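# Fork the loose switch onto the yellow-taped rack rails

## Task

Carry the unscrewed switch with the fork and set it on the pair of rack rails marked with yellow tape, slid all the way in. The rack is loose: it may tilt only a little (more fails the task), and it must finish in its original position.

## Robot and tools

ROBOT. One six-joint arm (Elite, UR-style chain) on a base at (0, 0, +0.094) m in the scene frame, possibly tilted slightly. Joint positions are listed base outward: shoulder pan, shoulder lift, elbow, wrist 1, wrist 2, wrist 3. The tool is a rigid steel lifting fork with no motor or sensor, so no call has a gripper number and no result reports the tool. Two blades, 240 mm long, 30 mm wide, 8 mm thick, 110 mm apart, point along the tool point's -y axis. The load rests on faces that look along -z, so the blades are level when the tool's +z points straight down. Only gravity and friction keep the load on; if the blade tips dip, it slides off. The tool point sits in the gap between the blades, halfway along them, on the load-bearing plane; the blade tips are 120 mm toward -y and the upright back legs 120 mm toward +y. A block about 10 cm from the last joint's axis sticks out toward the fork's -y and turns with it.

FRAME. Scene frame: origin on the table top under the base, +z up, +y to the left when looking along +x. Poses, velocities and targets in results are in this frame. Offsets in calls use the scene axes; rotations turn about the Hand target's position.

MOTION NUMBERS. Every moving call uses rows of 6 numbers, each in [-1, 1], in the order dx, dy, dz, rx, ry, rz. They are offsets, not poses: they count from the Hand target as it stands when the action or move begins. 1.0 equals 0.6 m for dx, dy, dz and 180 degrees for the rotation vector rx, ry, rz. A translation longer than 1.0 may be shortened along its direction. Because each call starts from the current Hand target, sending the same offset again moves further. Orientation commands are clipped each control step to within 32 degrees of the measured orientation.

TOOLS.
execute_actions(actions, cameras): actions is a list of actions; each action is a table of up to 15 rows (one per 1/30 s step); a short table repeats its last row to fill 15 steps. Every row in an action is an offset from the Hand target at that action's start, not from the row before. An empty actions list returns state and all camera images; otherwise images appear only if cameras names them (["all"] for all, [] for none). An unknown camera name invalidates the call.
move(target, speed, blend, blocking, cameras): a straight path toward one offset row, or a list of up to 15 rows, all counted from the same starting Hand target, sharing 10 s in total. speed is m/s, 0.002 to 3.2, default 0.25 (rotation up to twice that in rad/s), one value or one per target. blend in metres rounds corners between listed targets; 0 (default) stops at each. blocking=false returns after about 0.5 s while motion continues. The path ignores obstacles; the tool lags and may overshoot speed, especially with the arm stretched. Avoid paths passing near the base, which can flip the shoulder posture.
wait(seconds 0 to 10, cameras): let time pass holding the last command; a running move continues.
stop(cameras): brakes the running move, needing some room.
zoom_image(camera, region [x0, y0, x1, y1] pixels, at most 504 by 504): closer look at the latest image from cam_head_left, cam_head_right or cam_wrist.
read_manual(section): licence texts only.
finished_scene(scene): ends the scene for good; call it only once the switch sits fully in on the taped rails and stays there untouched.

RESULTS. The state gives end_effector_position (m), end_effector_quat_wxyz, velocities, Joint positions, joint torques (whole drive output including arm weight, with offsets and noise; positive toward larger joint angle) and the Hand target, which is your last command after clipping and the base for the next offsets. The tool often rests short of the Hand target; waiting does not help, but a new action (even zeros) re-requests it, and you can send the missing distance as an offset. A heavy load makes the tool sag and tilt: compare reported and sent poses and correct. "within noise" means the arm is still. The move line reports done (within 3 mm and 2 degrees), off_target, moving, held or fault, plus limits such as paced (clipped) or held (steps withheld). None of these tell you whether anything is touched. Reported positions can be off by a few centimetres.

CAMERAS. cam_head_left, cam_head_right (fixed stereo pair on a stand) and cam_wrist, each 672x504; calibrations are given with K, distortion and T_world_to_cam, accurate to a few millimetres near image centre.

CAUTIONS. The arm is stiff: aiming even slightly beyond a firm contact can fault it. A fault (torque at joint limits, e.g. wrist joints 49.8 N m, or external force near 150 N) freezes the arm for 10 s. Faster contact hits harder. To stop pressing, command the target back beyond the current tool point. Holding loads, reaching far or pushing against something heats motors; at 70 °C a MOTOR HOT line appears, at 85 °C brakes lock for 30 to 60 s. Keep the blades level or slightly tipped up while carrying, enter the rails gently, and do not shove or tilt the loose rack. Don't drop the switch, release it while moving, or let anything fall off the table. Smooth, quick, low-effort motion is preferred.

Each tool is called after "Call:" by a JSON object that holds its "api" and its "payload".

## Session

Call:
{"api": "execute_actions", "payload": {"actions": []}}

Scene clock: 0.00 s.
end_effector_position=(+0.6600, +0.2529, +0.3169) end_effector_quat_wxyz=(+0.049, +0.971, +0.235, +0.002)
Joint positions: [3.144 -1.402 1.911 -2.097 -1.658 1.049]
Joint velocities: within noise
Joint torques (N m): no reading
Hand target: +0.6600, +0.2529, +0.3169; +0.049, +0.971, +0.235, +0.002

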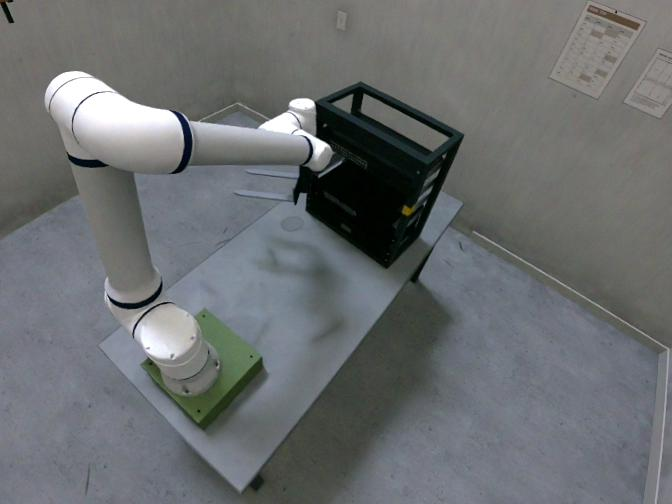

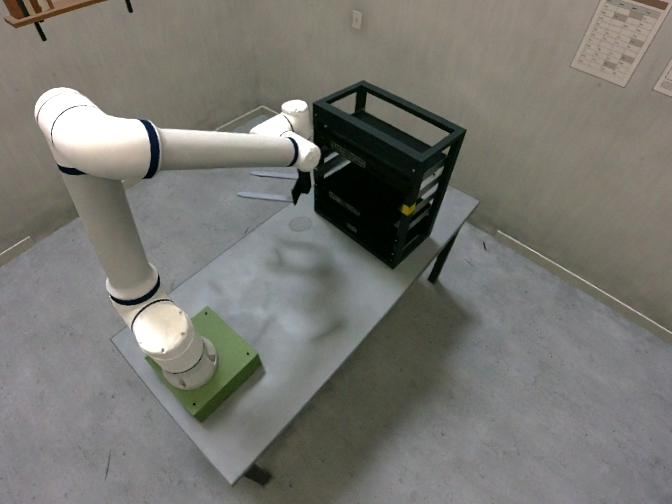

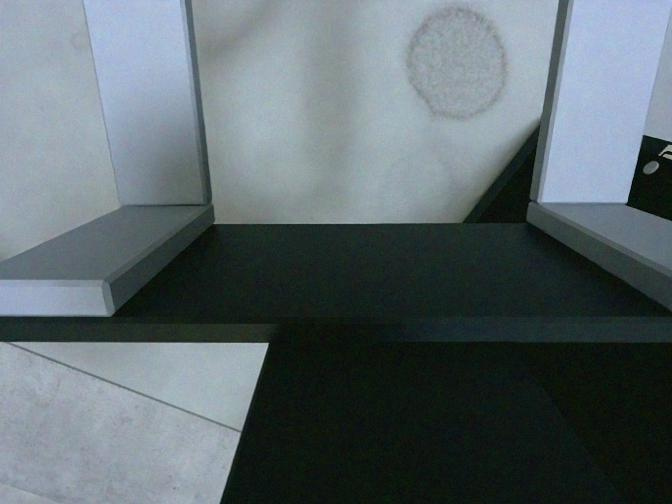

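Call:
{"api": "zoom_image", "payload": {"camera": "cam_head_left", "region": [220, 60, 480, 280]}}

Call:
{"api": "zoom_image", "payload": {"camera": "cam_head_right", "region": [220, 60, 480, 280]}}

Call:
{"api": "zoom_image", "payload": {"camera": "cam_wrist", "region": [400, 60, 672, 330]}}

Scaled by 1.938.

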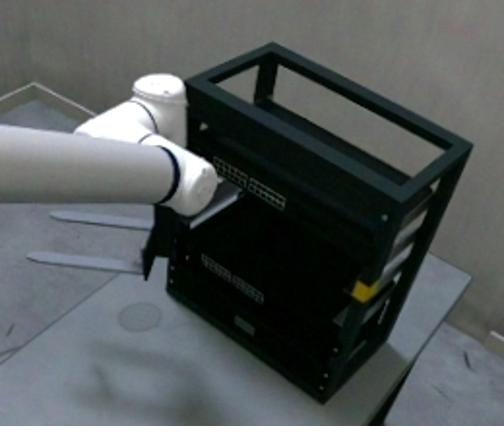

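Scaled by 1.938.

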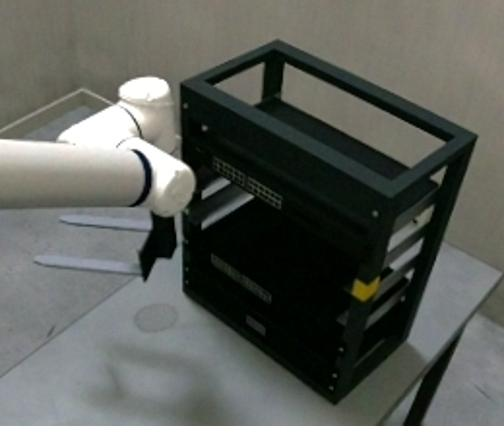

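Scaled by 1.853.

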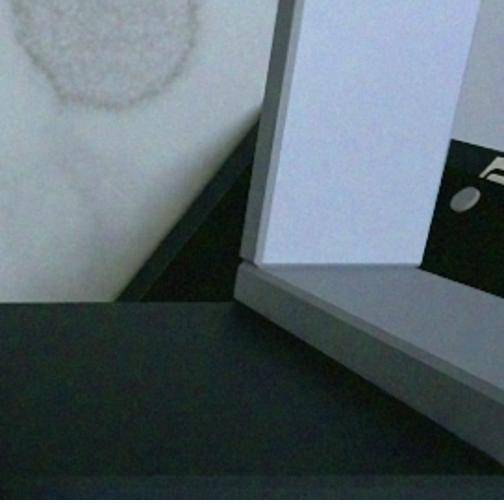

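Call:
{"api": "move", "payload": {"target": [-0.177, -0.4215, 0.105, -0.1907, -0.3232, 0.3134], "speed": 0.4, "cameras": ["all"]}}

Scene clock: 84.07 s.
end_effector_position=(+0.5538, +0.0000, +0.3799) end_effector_quat_wxyz=(+0.406, +0.579, +0.580, +0.405)
Joint positions: [2.618 -1.926 2.595 -3.386 -1.04 -0.219]
Joint torques (N m): [-22.77 -28.78 -61.87 -10.7 3.24 -2.14]
Hand target: +0.5538, +0.0000, +0.3799; +0.405, +0.579, +0.580, +0.405
Off the commanded pose: 0.000 m, 0 deg.
move: done
camera_calibration:
cam_wrist: T_world_to_cam=[[0.0298496, 0.999552, 0.00234401, -0.00791737], [-0.00346856, -0.00224146, 0.999991, -0.506579], [0.999548, -0.0298574, 0.0034001, -0.460444], [0, 0, 0, 1]] pos_world=[0.458715, -0.00696933, 0.508158]

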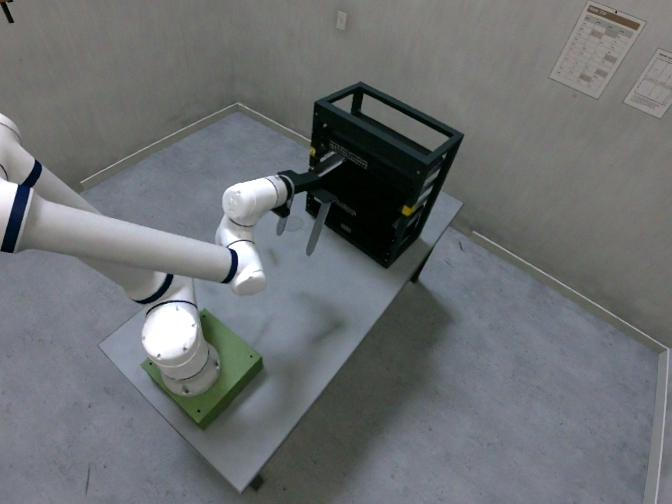

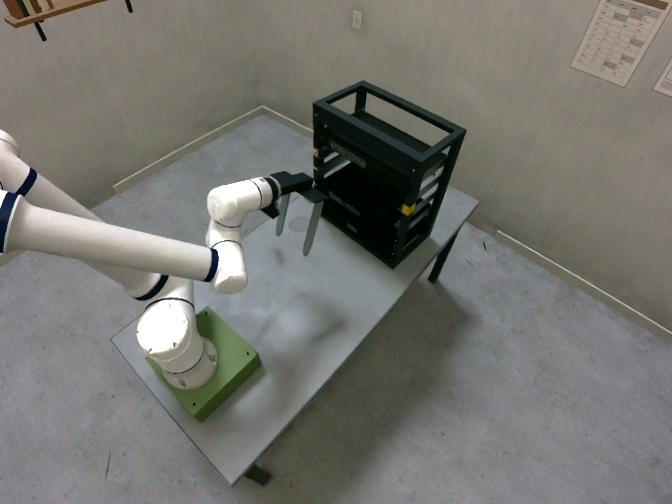

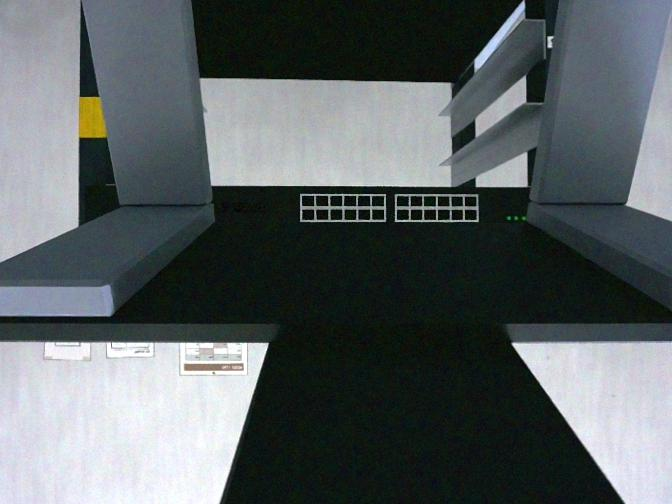

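Call:
{"api": "zoom_image", "payload": {"camera": "cam_head_left", "region": [300, 70, 480, 280]}}

Call:
{"api": "zoom_image", "payload": {"camera": "cam_head_right", "region": [300, 70, 480, 280]}}

Call:
{"api": "zoom_image", "payload": {"camera": "cam_wrist", "region": [60, 0, 560, 240]}}

Scaled by 2.400.

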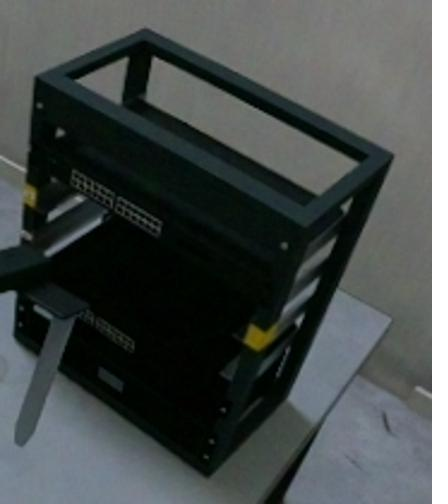

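Scaled by 2.400.

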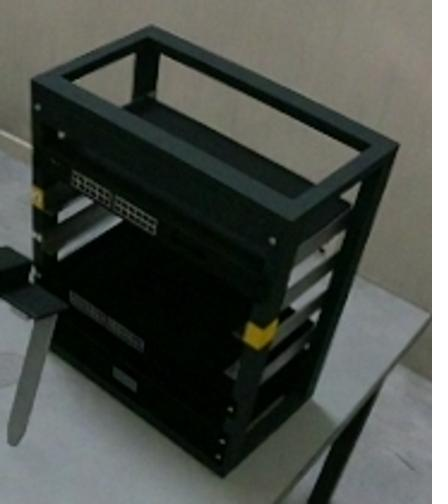

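Scaled by 1.008.

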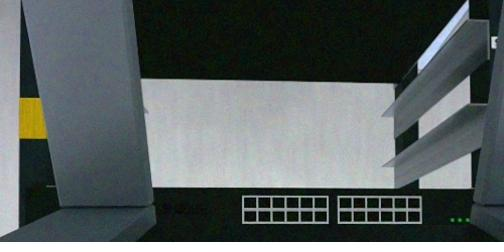

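Call:
{"api": "move", "payload": {"target": [0.0, 0.25, -0.05, 0, 0, 0], "speed": 0.3, "cameras": ["cam_wrist"]}}

Call:
{"api": "zoom_image", "payload": {"camera": "cam_wrist", "region": [170, 0, 672, 220]}}

Call:
{"api": "move", "payload": {"target": [0.0, 0.0, -0.3, 0, 0, 0], "speed": 0.3, "cameras": ["cam_wrist"]}}

Call:
{"api": "zoom_image", "payload": {"camera": "cam_wrist", "region": [170, 0, 672, 220]}}

Call:
{"api": "move", "payload": {"target": [0.0, -0.5, 0, 0, 0, 0], "speed": 0.4, "cameras": ["cam_wrist"]}}

Call:
{"api": "zoom_image", "payload": {"camera": "cam_wrist", "region": [0, 0, 560, 220]}}

Call:
{"api": "move", "payload": {"target": [0.0, 0.0, 0.3, 0, 0, 0], "speed": 0.3, "cameras": ["cam_wrist"]}}

Call:
{"api": "zoom_image", "payload": {"camera": "cam_wrist", "region": [0, 0, 504, 220]}}

Scene clock: 104.07 s.
end_effector_position=(+0.5538, +0.1500, +0.3499) end_effector_quat_wxyz=(+0.405, +0.579, +0.580, +0.405)
Joint positions: [3.094 -1.765 2.573 -3.585 -1.481 -0.028]
Joint torques (N m): [9.7 -13.16 -79.35 -11.36 -2.13 3.34]
Hand target: +0.5538, +0.1500, +0.3499; +0.405, +0.579, +0.580, +0.405
Off the commanded pose: 0.000 m, 0 deg.
move: done
camera_calibration:
cam_wrist: T_world_to_cam=[[0.0295484, 0.99956, 0.00245051, -0.157593], [-0.00367017, -0.00234307, 0.999991, -0.476135], [0.999557, -0.0295571, 0.00359932, -0.456007], [0, 0, 0, 1]] pos_world=[0.458714, 0.14293, 0.478158]
Images, in order (width x height): cam_wrist 672x504.

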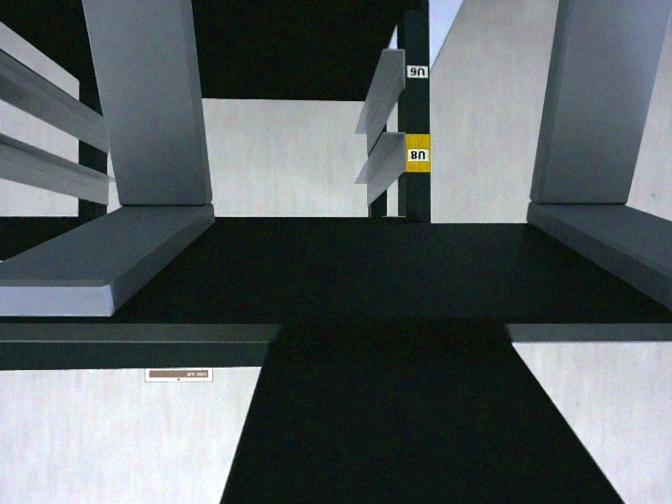

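Scaled by 1.004.

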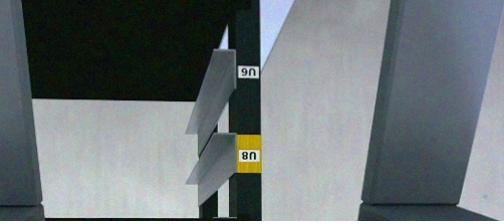

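Scene clock: 105.57 s.
end_effector_position=(+0.5538, +0.1500, +0.1699) end_effector_quat_wxyz=(+0.405, +0.579, +0.580, +0.405)
Joint positions: [3.097 -1.223 2.68 -4.234 -1.484 -0.027]
Joint torques (N m): [10.18 -35.65 -9.2 -11.33 -2.16 3.51]
Hand target: +0.5538, +0.1500, +0.1699; +0.405, +0.579, +0.580, +0.405
Off the commanded pose: 0.000 m, 0 deg.
move: done
camera_calibration:
cam_wrist: T_world_to_cam=[[0.0296494, 0.999558, 0.00234684, -0.157268], [-0.0035681, -0.00224201, 0.999991, -0.296298], [0.999554, -0.0296575, 0.00350005, -0.455312], [0, 0, 0, 1]] pos_world=[0.458715, 0.14303, 0.298258]
Images, in order (width x height): cam_wrist 672x504.

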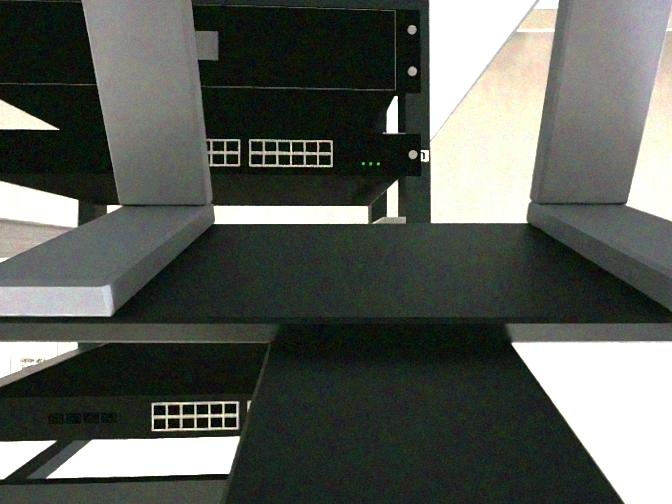

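Scaled by 1.004.

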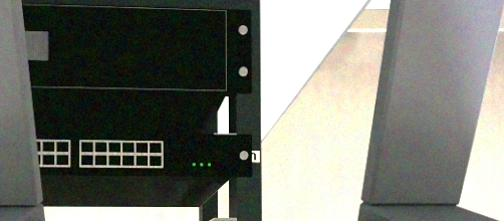

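Scene clock: 107.23 s.
end_effector_position=(+0.5538, -0.1499, +0.1699) end_effector_quat_wxyz=(+0.406, +0.579, +0.580, +0.405)
Joint positions: [2.249 -1.266 2.715 -4.018 -0.715 -0.447]
Joint torques (N m): [-22.27 -58.77 -32.77 -4.66 4.76 -1.9]
Hand target: +0.5538, -0.1500, +0.1699; +0.405, +0.579, +0.580, +0.405
Off the commanded pose: 0.000 m, 0 deg.
move: done
camera_calibration:
cam_wrist: T_world_to_cam=[[0.0297492, 0.999555, 0.00234909, 0.142453], [-0.00366834, -0.00224094, 0.999991, -0.296824], [0.999551, -0.0297575, 0.00360004, -0.46425], [0, 0, 0, 1]] pos_world=[0.458715, -0.156869, 0.298158]
Images, in order (width x height): cam_wrist 672x504.

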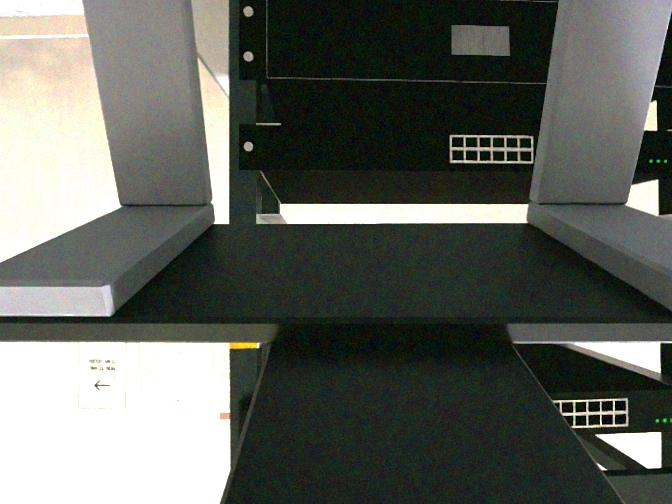

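Region (0, 0, 560, 220) is 560x220 pixels. A region can be at most 504 by 504 pixels.

Scene clock: 108.73 s.
end_effector_position=(+0.5538, -0.1500, +0.3498) end_effector_quat_wxyz=(+0.406, +0.579, +0.580, +0.405)
Joint positions: [2.253 -1.824 2.59 -3.337 -0.717 -0.444]
Joint torques (N m): [-21.45 -35.8 -80.11 -5.06 4.6 -2.17]
Hand target: +0.5538, -0.1500, +0.3499; +0.405, +0.579, +0.580, +0.405
Off the commanded pose: 0.000 m, 0 deg.
move: done
camera_calibration:
cam_wrist: T_world_to_cam=[[0.0297492, 0.999555, 0.00235068, 0.142129], [-0.00366836, -0.00224253, 0.999991, -0.476723], [0.999551, -0.0297575, 0.00360002, -0.464901], [0, 0, 0, 1]] pos_world=[0.458715, -0.156969, 0.478058]
Images, in order (width x height): cam_wrist 672x504.

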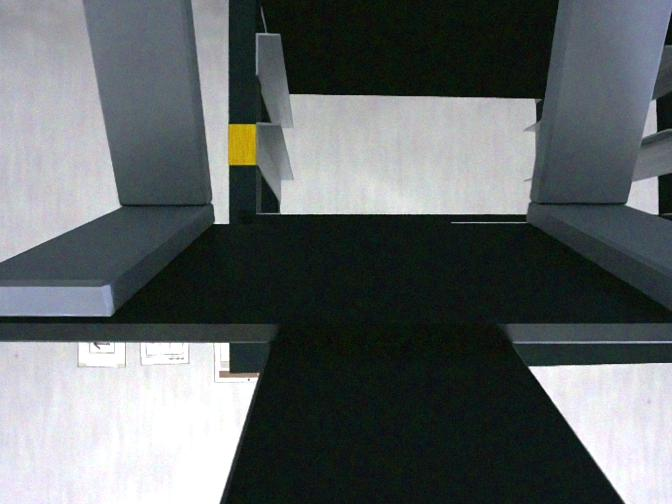

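Scaled by 1.000.

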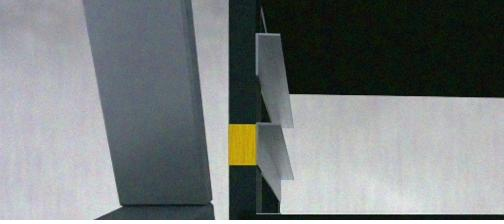

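Call:
{"api": "move", "payload": {"target": [-0.03, 0.0, 0.22, 0, 0, 0], "speed": 0.3, "cameras": ["cam_wrist"]}}

Call:
{"api": "zoom_image", "payload": {"camera": "cam_wrist", "region": [180, 0, 672, 260]}}

Call:
{"api": "move", "payload": {"target": [0.0, 0.5, 0.0, 0, 0, 0], "speed": 0.4, "cameras": ["cam_wrist"]}}

Call:
{"api": "zoom_image", "payload": {"camera": "cam_wrist", "region": [100, 0, 600, 260]}}

Scene clock: 154.10 s.
end_effector_position=(+0.5358, -0.1500, +0.4818) end_effector_quat_wxyz=(+0.406, +0.579, +0.580, +0.405)
Joint positions: [2.208 -2.07 2.439 -2.911 -0.681 -0.482]
Joint torques (N m): [-22.39 -22.59 -96.66 -4.62 4.83 -2.38]
Hand target: +0.5358, -0.1500, +0.4819; +0.405, +0.579, +0.580, +0.405
Off the commanded pose: 0.000 m, 0 deg.
move: done
camera_calibration:
cam_wrist: T_world_to_cam=[[0.0297492, 0.999555, 0.00234909, 0.142356], [-0.00366834, -0.00224094, 0.999991, -0.608788], [0.999551, -0.0297575, 0.00360004, -0.447384], [0, 0, 0, 1]] pos_world=[0.440715, -0.156969, 0.610058]
Images, in order (width x height): cam_wrist 672x504.

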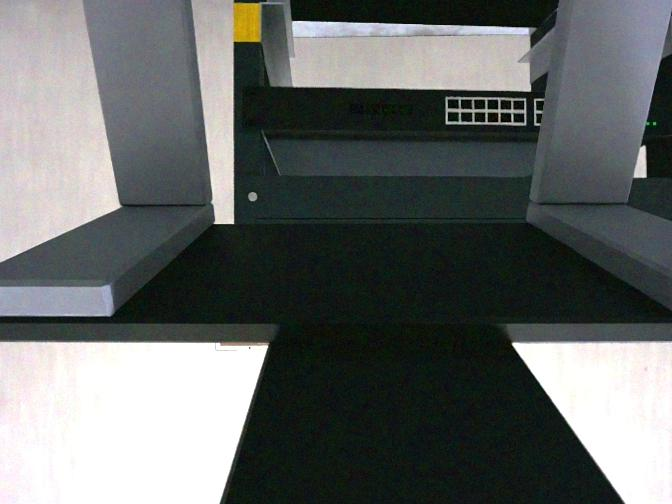

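Scaled by 1.024.

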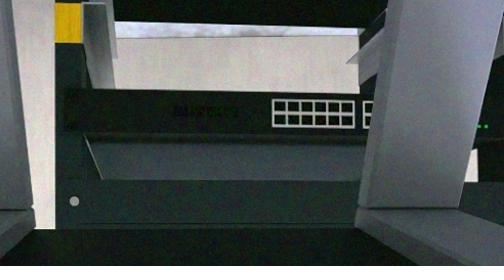

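Scene clock: 155.83 s.
end_effector_position=(+0.5358, +0.1500, +0.4819) end_effector_quat_wxyz=(+0.405, +0.579, +0.580, +0.405)
Joint positions: [3.086 -2.012 2.433 -3.197 -1.473 -0.031]
Joint torques (N m): [9.07 -0.62 -97.05 -11.11 -1.98 3.5]
Hand target: +0.5358, +0.1500, +0.4819; +0.405, +0.579, +0.580, +0.405
Off the commanded pose: 0.000 m, 0 deg.
move: done
camera_calibration:
cam_wrist: T_world_to_cam=[[0.0295484, 0.99956, 0.00245051, -0.157385], [-0.00367017, -0.00234307, 0.999991, -0.6082], [0.999557, -0.0295571, 0.00359932, -0.438491], [0, 0, 0, 1]] pos_world=[0.440714, 0.14293, 0.610158]
Images, in order (width x height): cam_wrist 672x504.

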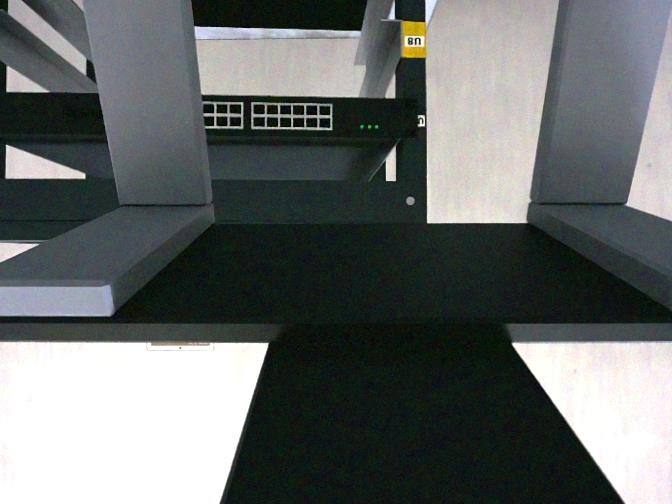

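Scaled by 1.008.

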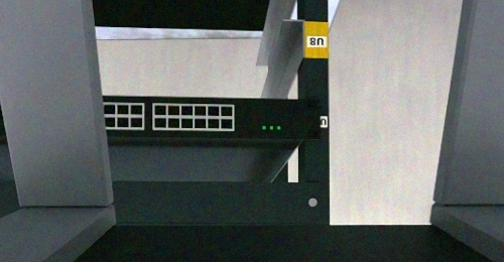

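Call:
{"api": "move", "payload": {"target": [[0.04, -0.117, -0.0365, 0.2709, 0, -0.3867], [0.29, -0.258, -0.1115, -0.5641, 0.0172, 0.8055]], "speed": 0.45, "blend": [0.05, 0], "cameras": ["all"]}}

Scene clock: 229.87 s.
end_effector_position=(+0.7097, -0.0048, +0.4150) end_effector_quat_wxyz=(-0.001, +0.685, -0.728, +0.000)
Joint positions: [2.87 -1.764 2.095 -1.889 -1.567 2.885]
Joint torques (N m): [-21.89 -25.25 -98.17 -5.09 1.85 3.4]
Hand target: +0.7098, -0.0048, +0.4150; -0.001, +0.685, -0.729, +0.000
Off the commanded pose: 0.000 m, 0 deg.
move: done
camera_calibration:
cam_wrist: T_world_to_cam=[[-0.0743428, -0.996844, -0.0278377, 0.0691004], [-0.936543, 0.0602016, 0.345345, 0.393027], [-0.342579, 0.0517451, -0.938063, 0.727003], [0, 0, 0, 1]] pos_world=[0.62228, 0.00760266, 0.548168]

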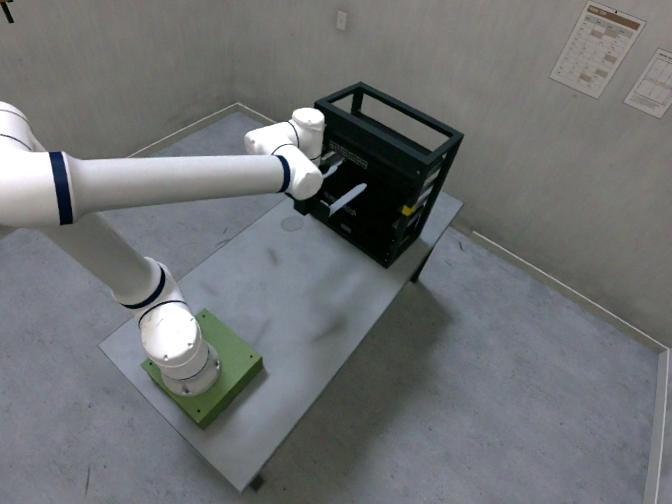

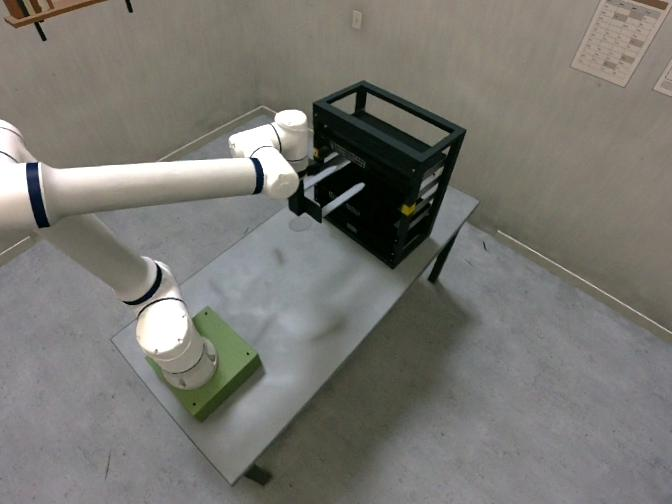

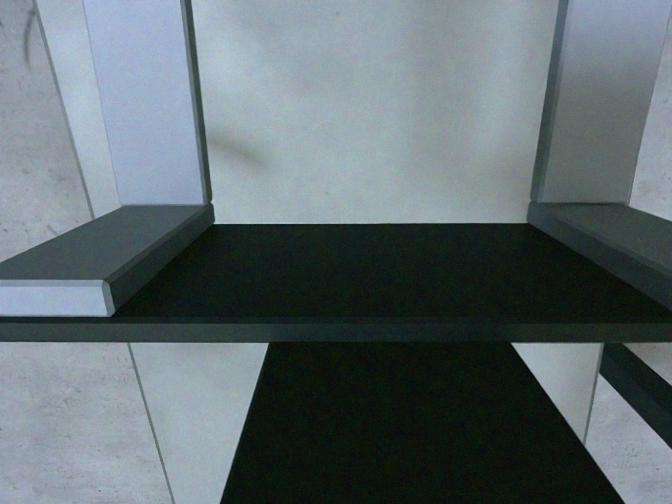

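Call:
{"api": "zoom_image", "payload": {"camera": "cam_head_right", "region": [280, 70, 480, 280]}}

Call:
{"api": "zoom_image", "payload": {"camera": "cam_head_left", "region": [280, 70, 480, 280]}}

Scaled by 2.400.

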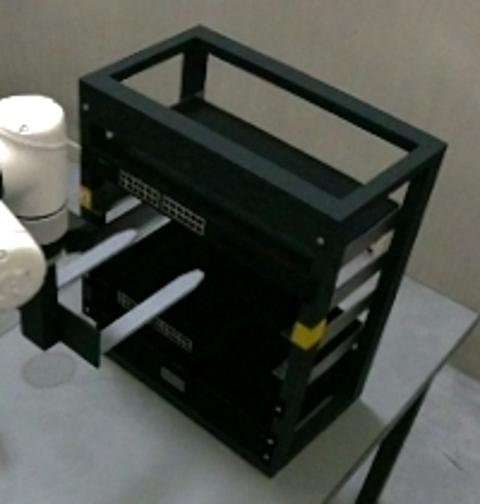

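Scaled by 2.400.

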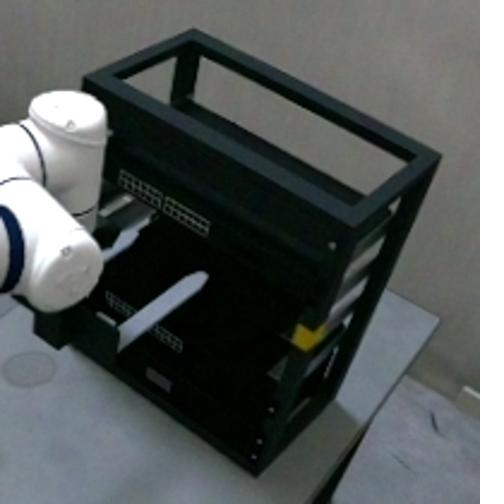

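Call:
{"api": "move", "payload": {"target": [0.299, -0.024, 0, 0, 0, -0.0061], "speed": 0.2, "cameras": ["all"]}}

Call:
{"api": "zoom_image", "payload": {"camera": "cam_head_right", "region": [280, 70, 480, 280]}}

Scene clock: 244.93 s.
end_effector_position=(+0.8890, -0.0192, +0.4150) end_effector_quat_wxyz=(-0.001, +0.678, -0.735, +0.000)
Joint positions: [2.933 -1.453 1.802 -1.907 -1.566 2.967]
Joint torques (N m): [9.81 -59.83 -97.98 -5.27 -2.19 3.29]
Hand target: +0.8892, -0.0192, +0.4150; -0.001, +0.678, -0.735, +0.000
Off the commanded pose: 0.000 m, 0 deg.
move: done
camera_calibration:
cam_wrist: T_world_to_cam=[[-0.0937581, -0.995196, -0.028172, 0.0855289], [-0.935229, 0.0783346, 0.345269, 0.561027], [-0.341404, 0.0587191, -0.938081, 0.788273], [0, 0, 0, 1]] pos_world=[0.801827, -0.00511634, 0.548168]

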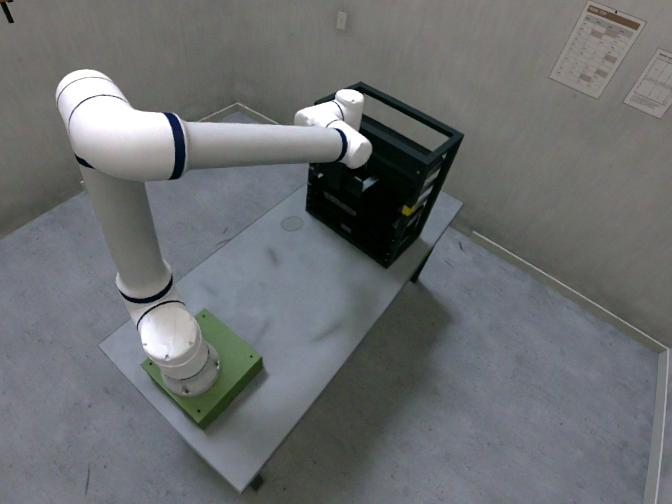

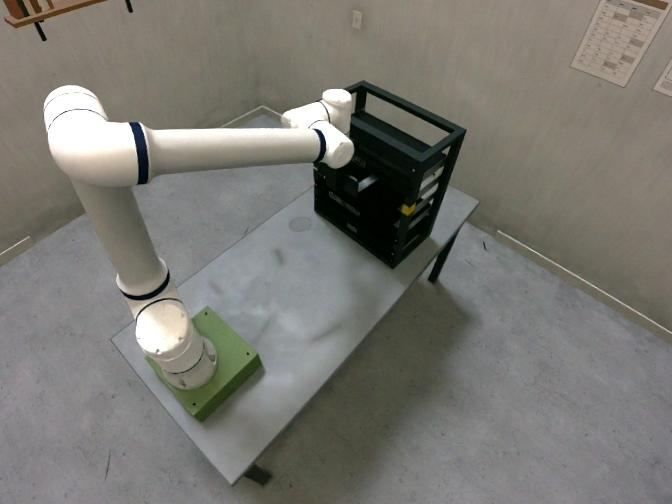

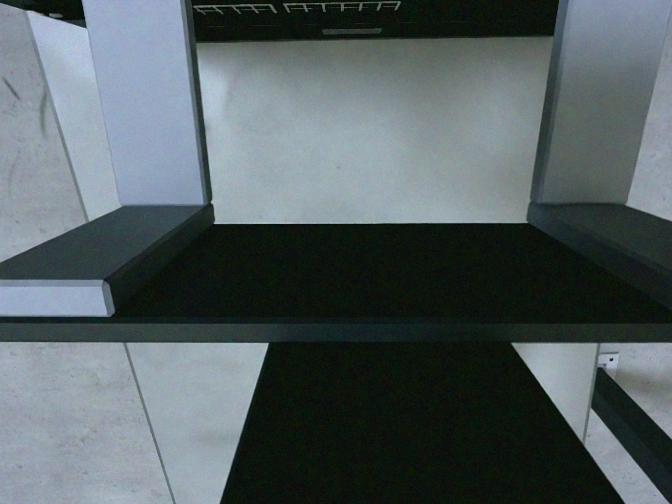

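Scaled by 2.400.

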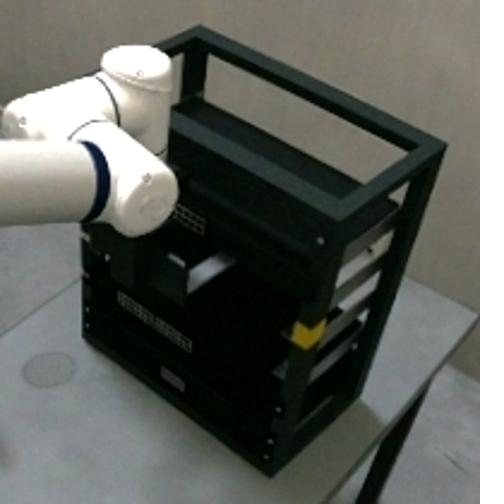

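Call:
{"api": "move", "payload": {"target": [[0.0445, -0.0097, 0, 0, 0, 0.0039], [0.0445, -0.0097, 0.02, 0, 0, 0.0039]], "speed": [0.1, 0.05], "blend": [0.005, 0], "cameras": ["cam_wrist", "cam_head_right"]}}

Call:
{"api": "zoom_image", "payload": {"camera": "cam_head_right", "region": [280, 70, 480, 280]}}

Scene clock: 265.60 s.
end_effector_position=(+0.9158, -0.0250, +0.4268) end_effector_quat_wxyz=(-0.001, +0.682, -0.731, +0.000)
Joint positions: [2.932 -1.416 1.738 -1.88 -1.566 2.954]
Joint torques (N m): [-21.83 -93.21 -99.07 -5.02 -0.84 -1.98]
Hand target: +0.9159, -0.0250, +0.4270; -0.001, +0.682, -0.731, +0.000
Off the commanded pose: 0.000 m, 0 deg.
move: done
camera_calibration:
cam_wrist: T_world_to_cam=[[-0.0816507, -0.996265, -0.0281091, 0.0714245], [-0.936083, 0.0669747, 0.345344, 0.58293], [-0.342172, 0.05451, -0.938055, 0.80941], [0, 0, 0, 1]] pos_world=[0.82846, -0.0120048, 0.559968]
Images, in order (width x height): cam_head_right 672x504, cam_wrist 672x504.

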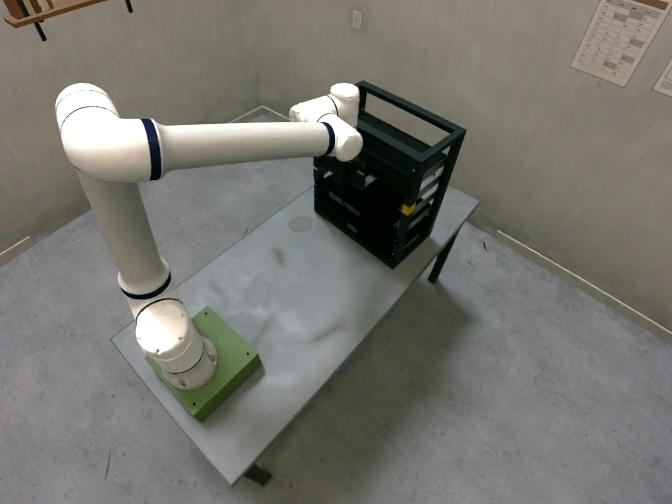

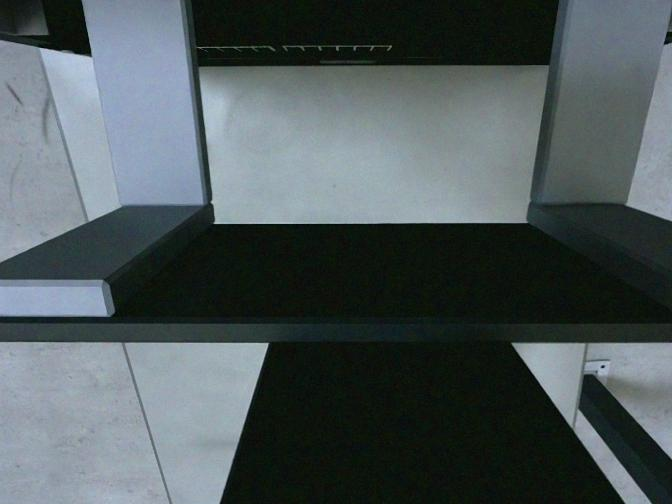

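Scaled by 2.400.

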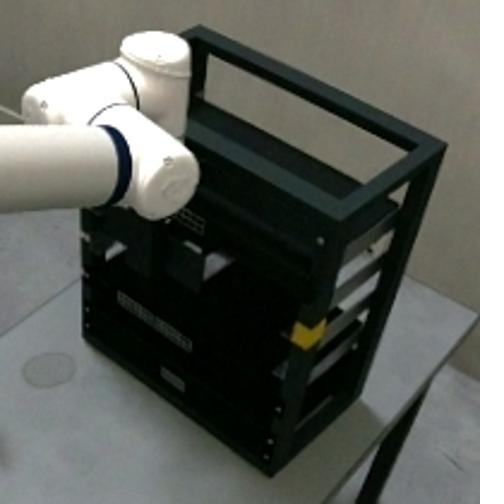

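Call:
{"api": "move", "payload": {"target": [0, 0, 0.0133, 0, 0, -0.0008], "speed": 0.04}}

Call:
{"api": "move", "payload": {"target": [0, 0, 0.0067, 0, 0, 0], "speed": 0.04}}

Scene clock: 272.27 s.
end_effector_position=(+0.9159, -0.0250, +0.4347) end_effector_quat_wxyz=(-0.001, +0.682, -0.732, +0.000)
Joint positions: [2.932 -1.42 1.728 -1.866 -1.566 2.957]
Joint torques (N m): [10.41 -92.61 -97.91 -5.17 0.1 3.5]
Hand target: +0.9159, -0.0250, +0.4349; -0.001, +0.681, -0.732, +0.000
Off the commanded pose: 0.000 m, 0 deg.
move: done

Scene clock: 272.97 s.
end_effector_position=(+0.9158, -0.0250, +0.4387) end_effector_quat_wxyz=(-0.001, +0.681, -0.732, +0.000)
Joint positions: [2.932 -1.422 1.723 -1.859 -1.566 2.957]
Joint torques (N m): [8.25 -98.04 -103.97 -6.12 0.33 3.09]
Hand target: +0.9159, -0.0250, +0.4390; -0.001, +0.681, -0.732, +0.000
Off the commanded pose: 0.000 m, 0 deg.
move: done

Call:
{"api": "move", "payload": {"target": [0, 0, 0.0067, 0, 0, 0], "speed": 0.04}}

Call:
{"api": "move", "payload": {"target": [0, 0, 0.0067, 0, 0, 0], "speed": 0.04, "cameras": ["all"]}}

Call:
{"api": "zoom_image", "payload": {"camera": "cam_head_right", "region": [280, 70, 480, 280]}}

Scene clock: 277.27 s.
end_effector_position=(+0.9159, -0.0250, +0.4428) end_effector_quat_wxyz=(-0.001, +0.681, -0.732, +0.000) end_effector_velocity=(-0.001, +0.000, +0.001) end_effector_angular_velocity=(+0.001, +0.002, +0.000)
Joint positions: [2.932 -1.423 1.717 -1.851 -1.566 2.957]
Joint velocities: [0 -0.001 -0.002 0.005 0 0]
Joint torques (N m): [-10.73 -126.31 -141.76 -17.54 3.54 -0.79]
Hand target: +0.9159, -0.0250, +0.4430; -0.001, +0.681, -0.732, +0.000
Off the commanded pose: 0.000 m, 0 deg.
move: done

Scene clock: 277.97 s.
end_effector_position=(+0.9159, -0.0250, +0.4468) end_effector_quat_wxyz=(-0.001, +0.681, -0.732, +0.000)
Joint positions: [2.932 -1.425 1.712 -1.844 -1.566 2.957]
Joint torques (N m): [-14.43 -129.85 -143.19 -17.71 3.57 -1.33]
Hand target: +0.9159, -0.0250, +0.4470; -0.001, +0.681, -0.732, +0.000
Off the commanded pose: 0.000 m, 0 deg.
move: done
camera_calibration:
cam_wrist: T_world_to_cam=[[-0.0840863, -0.996062, -0.0280938, 0.0742057], [-0.935917, 0.0692685, 0.345342, 0.575953], [-0.342036, 0.055332, -0.938056, 0.828185], [0, 0, 0, 1]] pos_world=[0.828553, -0.0118071, 0.580068]

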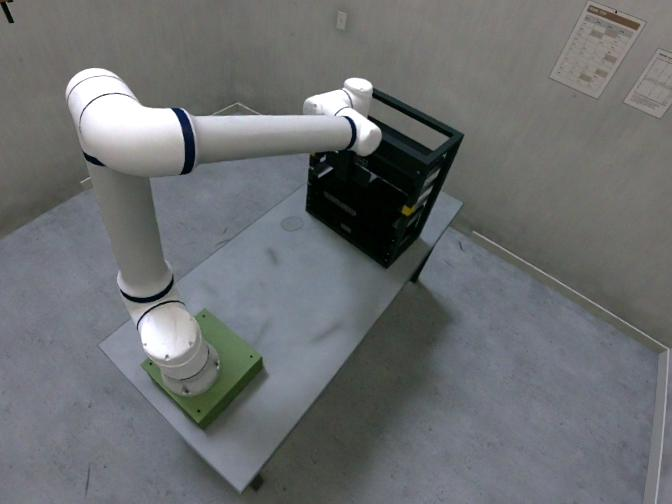

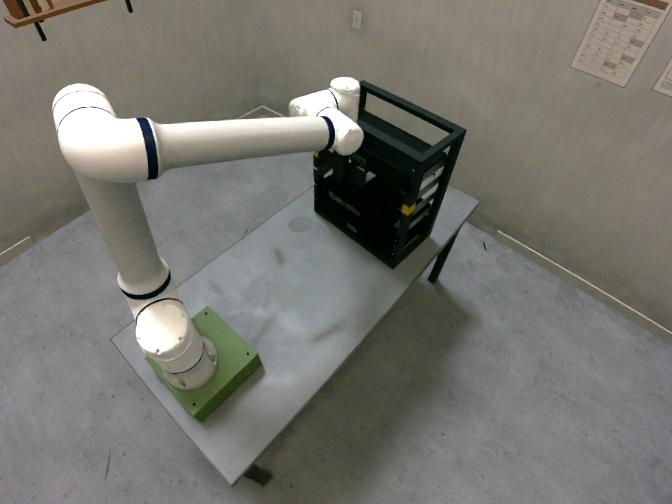

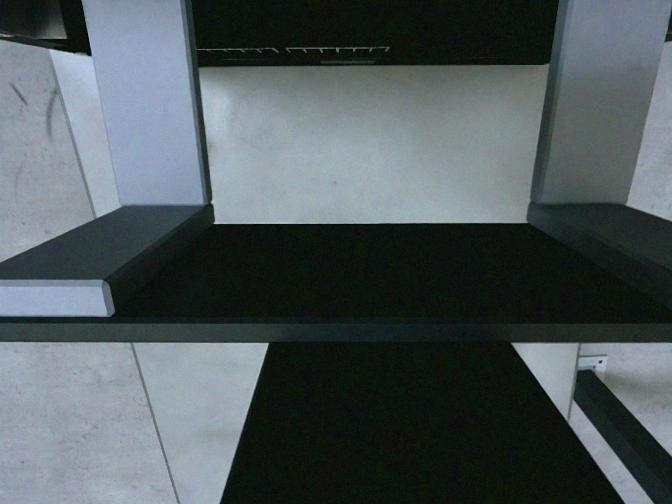

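Scaled by 2.400.

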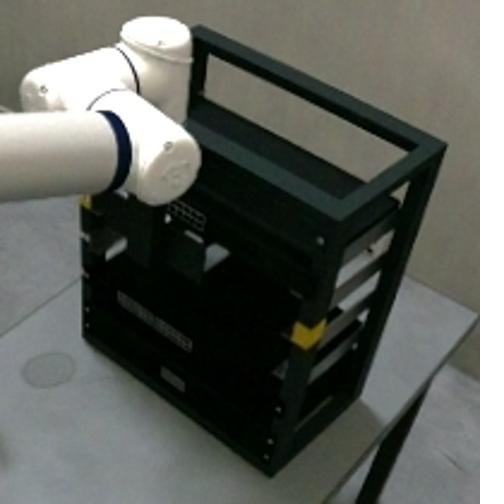

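Call:
{"api": "move", "payload": {"target": [[0, 0, 0.006, 0, 0, 0], [-0.0998, 0.0072, 0.006, 0, 0, 0]], "speed": [0.05, 0.1], "cameras": ["all"]}}

Call:
{"api": "zoom_image", "payload": {"camera": "cam_head_right", "region": [280, 70, 480, 280]}}

Scene clock: 288.43 s.
end_effector_position=(+0.8562, -0.0207, +0.4506) end_effector_quat_wxyz=(-0.001, +0.681, -0.732, +0.000)
Joint positions: [2.917 -1.525 1.814 -1.847 -1.566 2.941]
Joint torques (N m): [-23.44 -115.32 -118.03 -23.66 1.95 -2.18]
Hand target: +0.8560, -0.0207, +0.4506; -0.001, +0.681, -0.732, +0.000
Off the commanded pose: 0.000 m, 0 deg.
move: done
camera_calibration:
cam_wrist: T_world_to_cam=[[-0.0840863, -0.996062, -0.0280938, 0.0735755], [-0.935917, 0.0692685, 0.345342, 0.518469], [-0.342036, 0.055332, -0.938056, 0.811092], [0, 0, 0, 1]] pos_world=[0.768853, -0.00750711, 0.583868]

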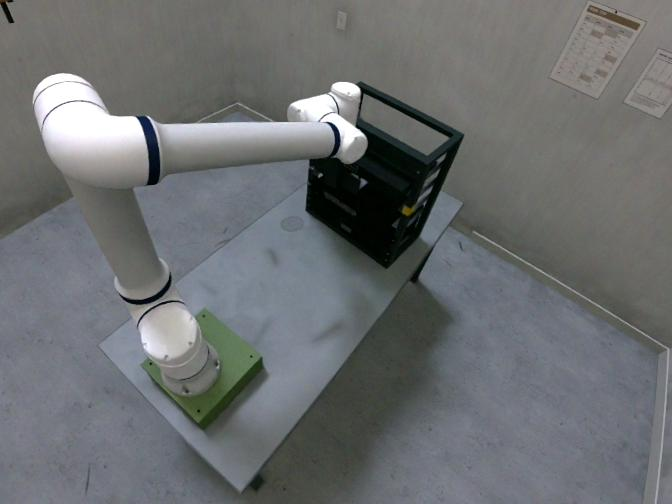

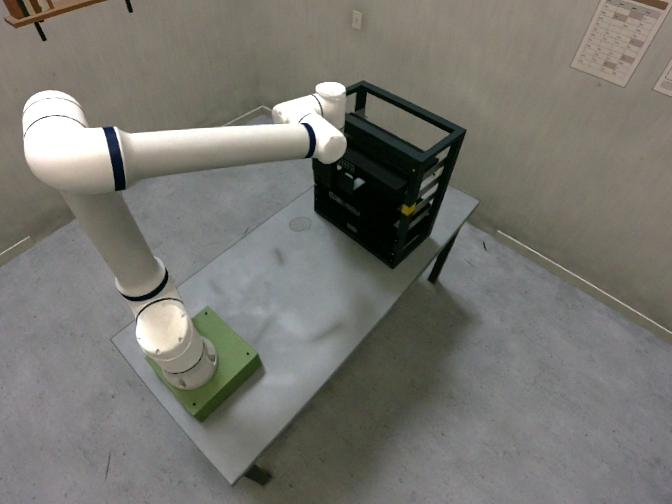

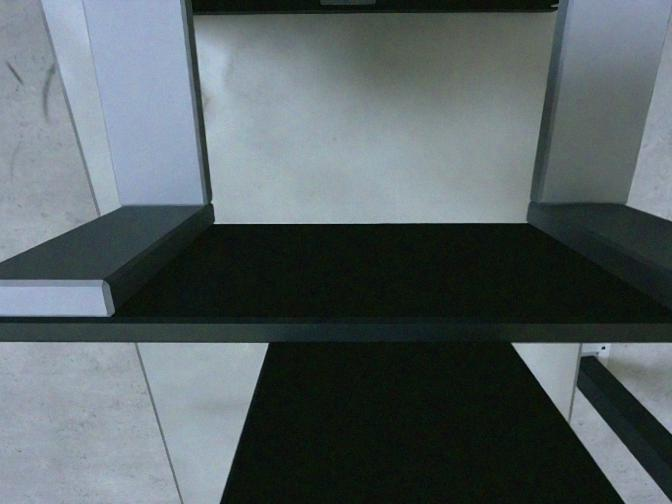

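Scaled by 2.400.

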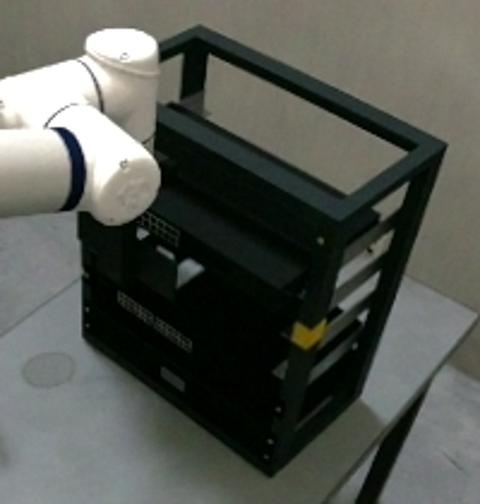

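Call:
{"api": "move", "payload": {"target": [-0.349, 0.025, 0, 0, 0, 0], "speed": 0.15, "cameras": ["all"]}}

Call:
{"api": "zoom_image", "payload": {"camera": "cam_head_right", "region": [270, 70, 480, 280]}}

Call:
{"api": "zoom_image", "payload": {"camera": "cam_head_left", "region": [270, 70, 480, 280]}}

Scene clock: 296.07 s.
end_effector_position=(+0.6468, -0.0057, +0.4506) end_effector_quat_wxyz=(-0.001, +0.681, -0.732, +0.000)
Joint positions: [2.83 -1.903 2.127 -1.781 -1.567 2.855]
Joint torques (N m): [-23.52 -66.82 -118.72 -18.36 4.31 -2.16]
Hand target: +0.6466, -0.0057, +0.4506; -0.001, +0.681, -0.732, +0.000
Off the commanded pose: 0.000 m, 0 deg.
move: done
camera_calibration:
cam_wrist: T_world_to_cam=[[-0.0840863, -0.996062, -0.0280938, 0.0709088], [-0.935917, 0.0692685, 0.345342, 0.321449], [-0.342036, 0.055332, -0.938056, 0.738639], [0, 0, 0, 1]] pos_world=[0.559453, 0.00749289, 0.583868]

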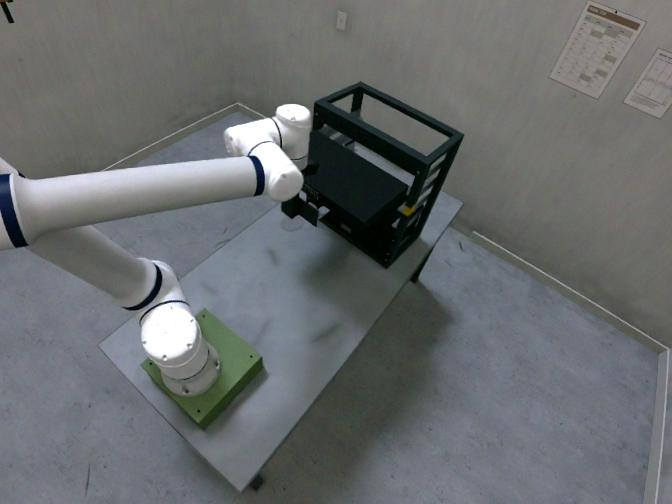

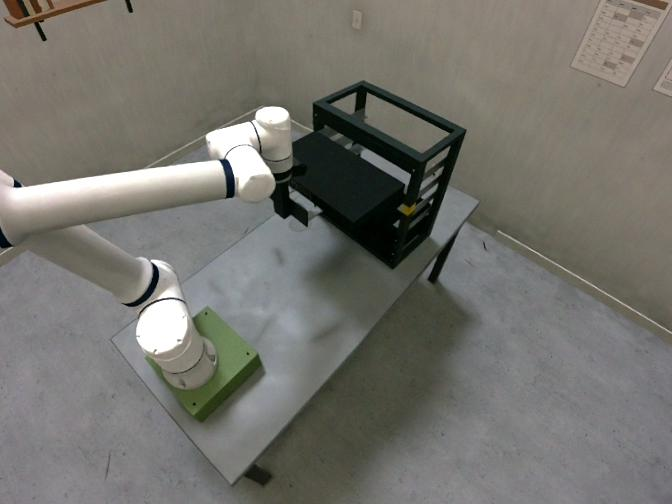

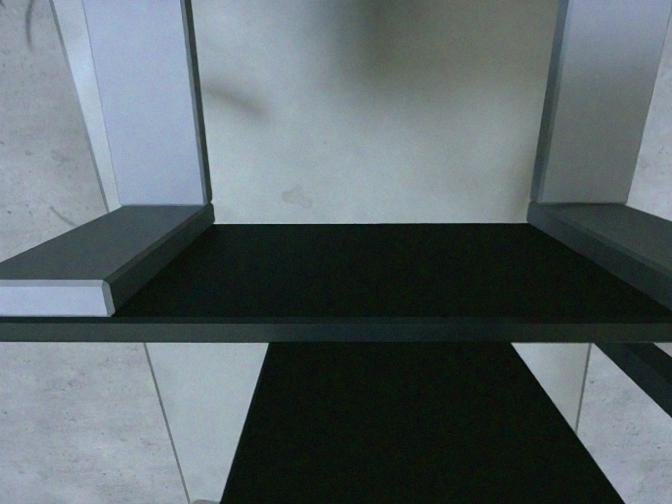

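Scaled by 2.400.

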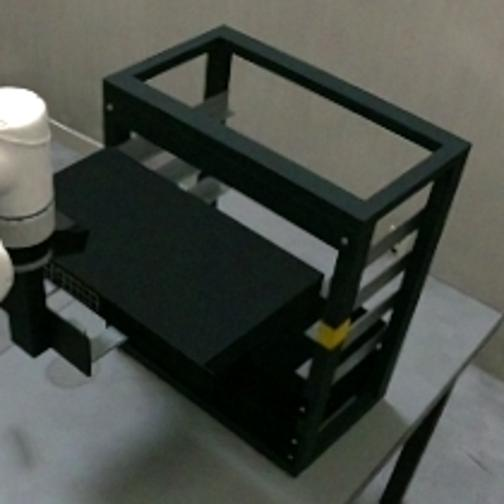

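Scaled by 2.400.

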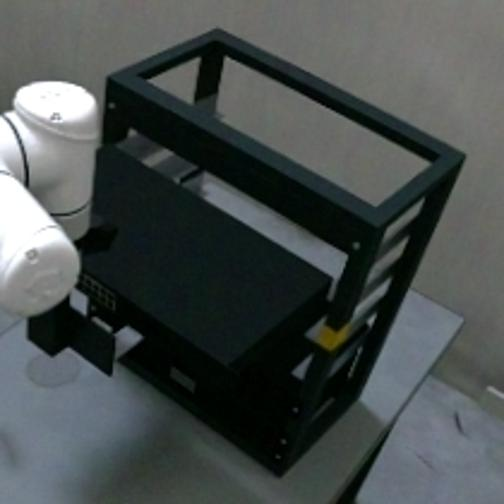

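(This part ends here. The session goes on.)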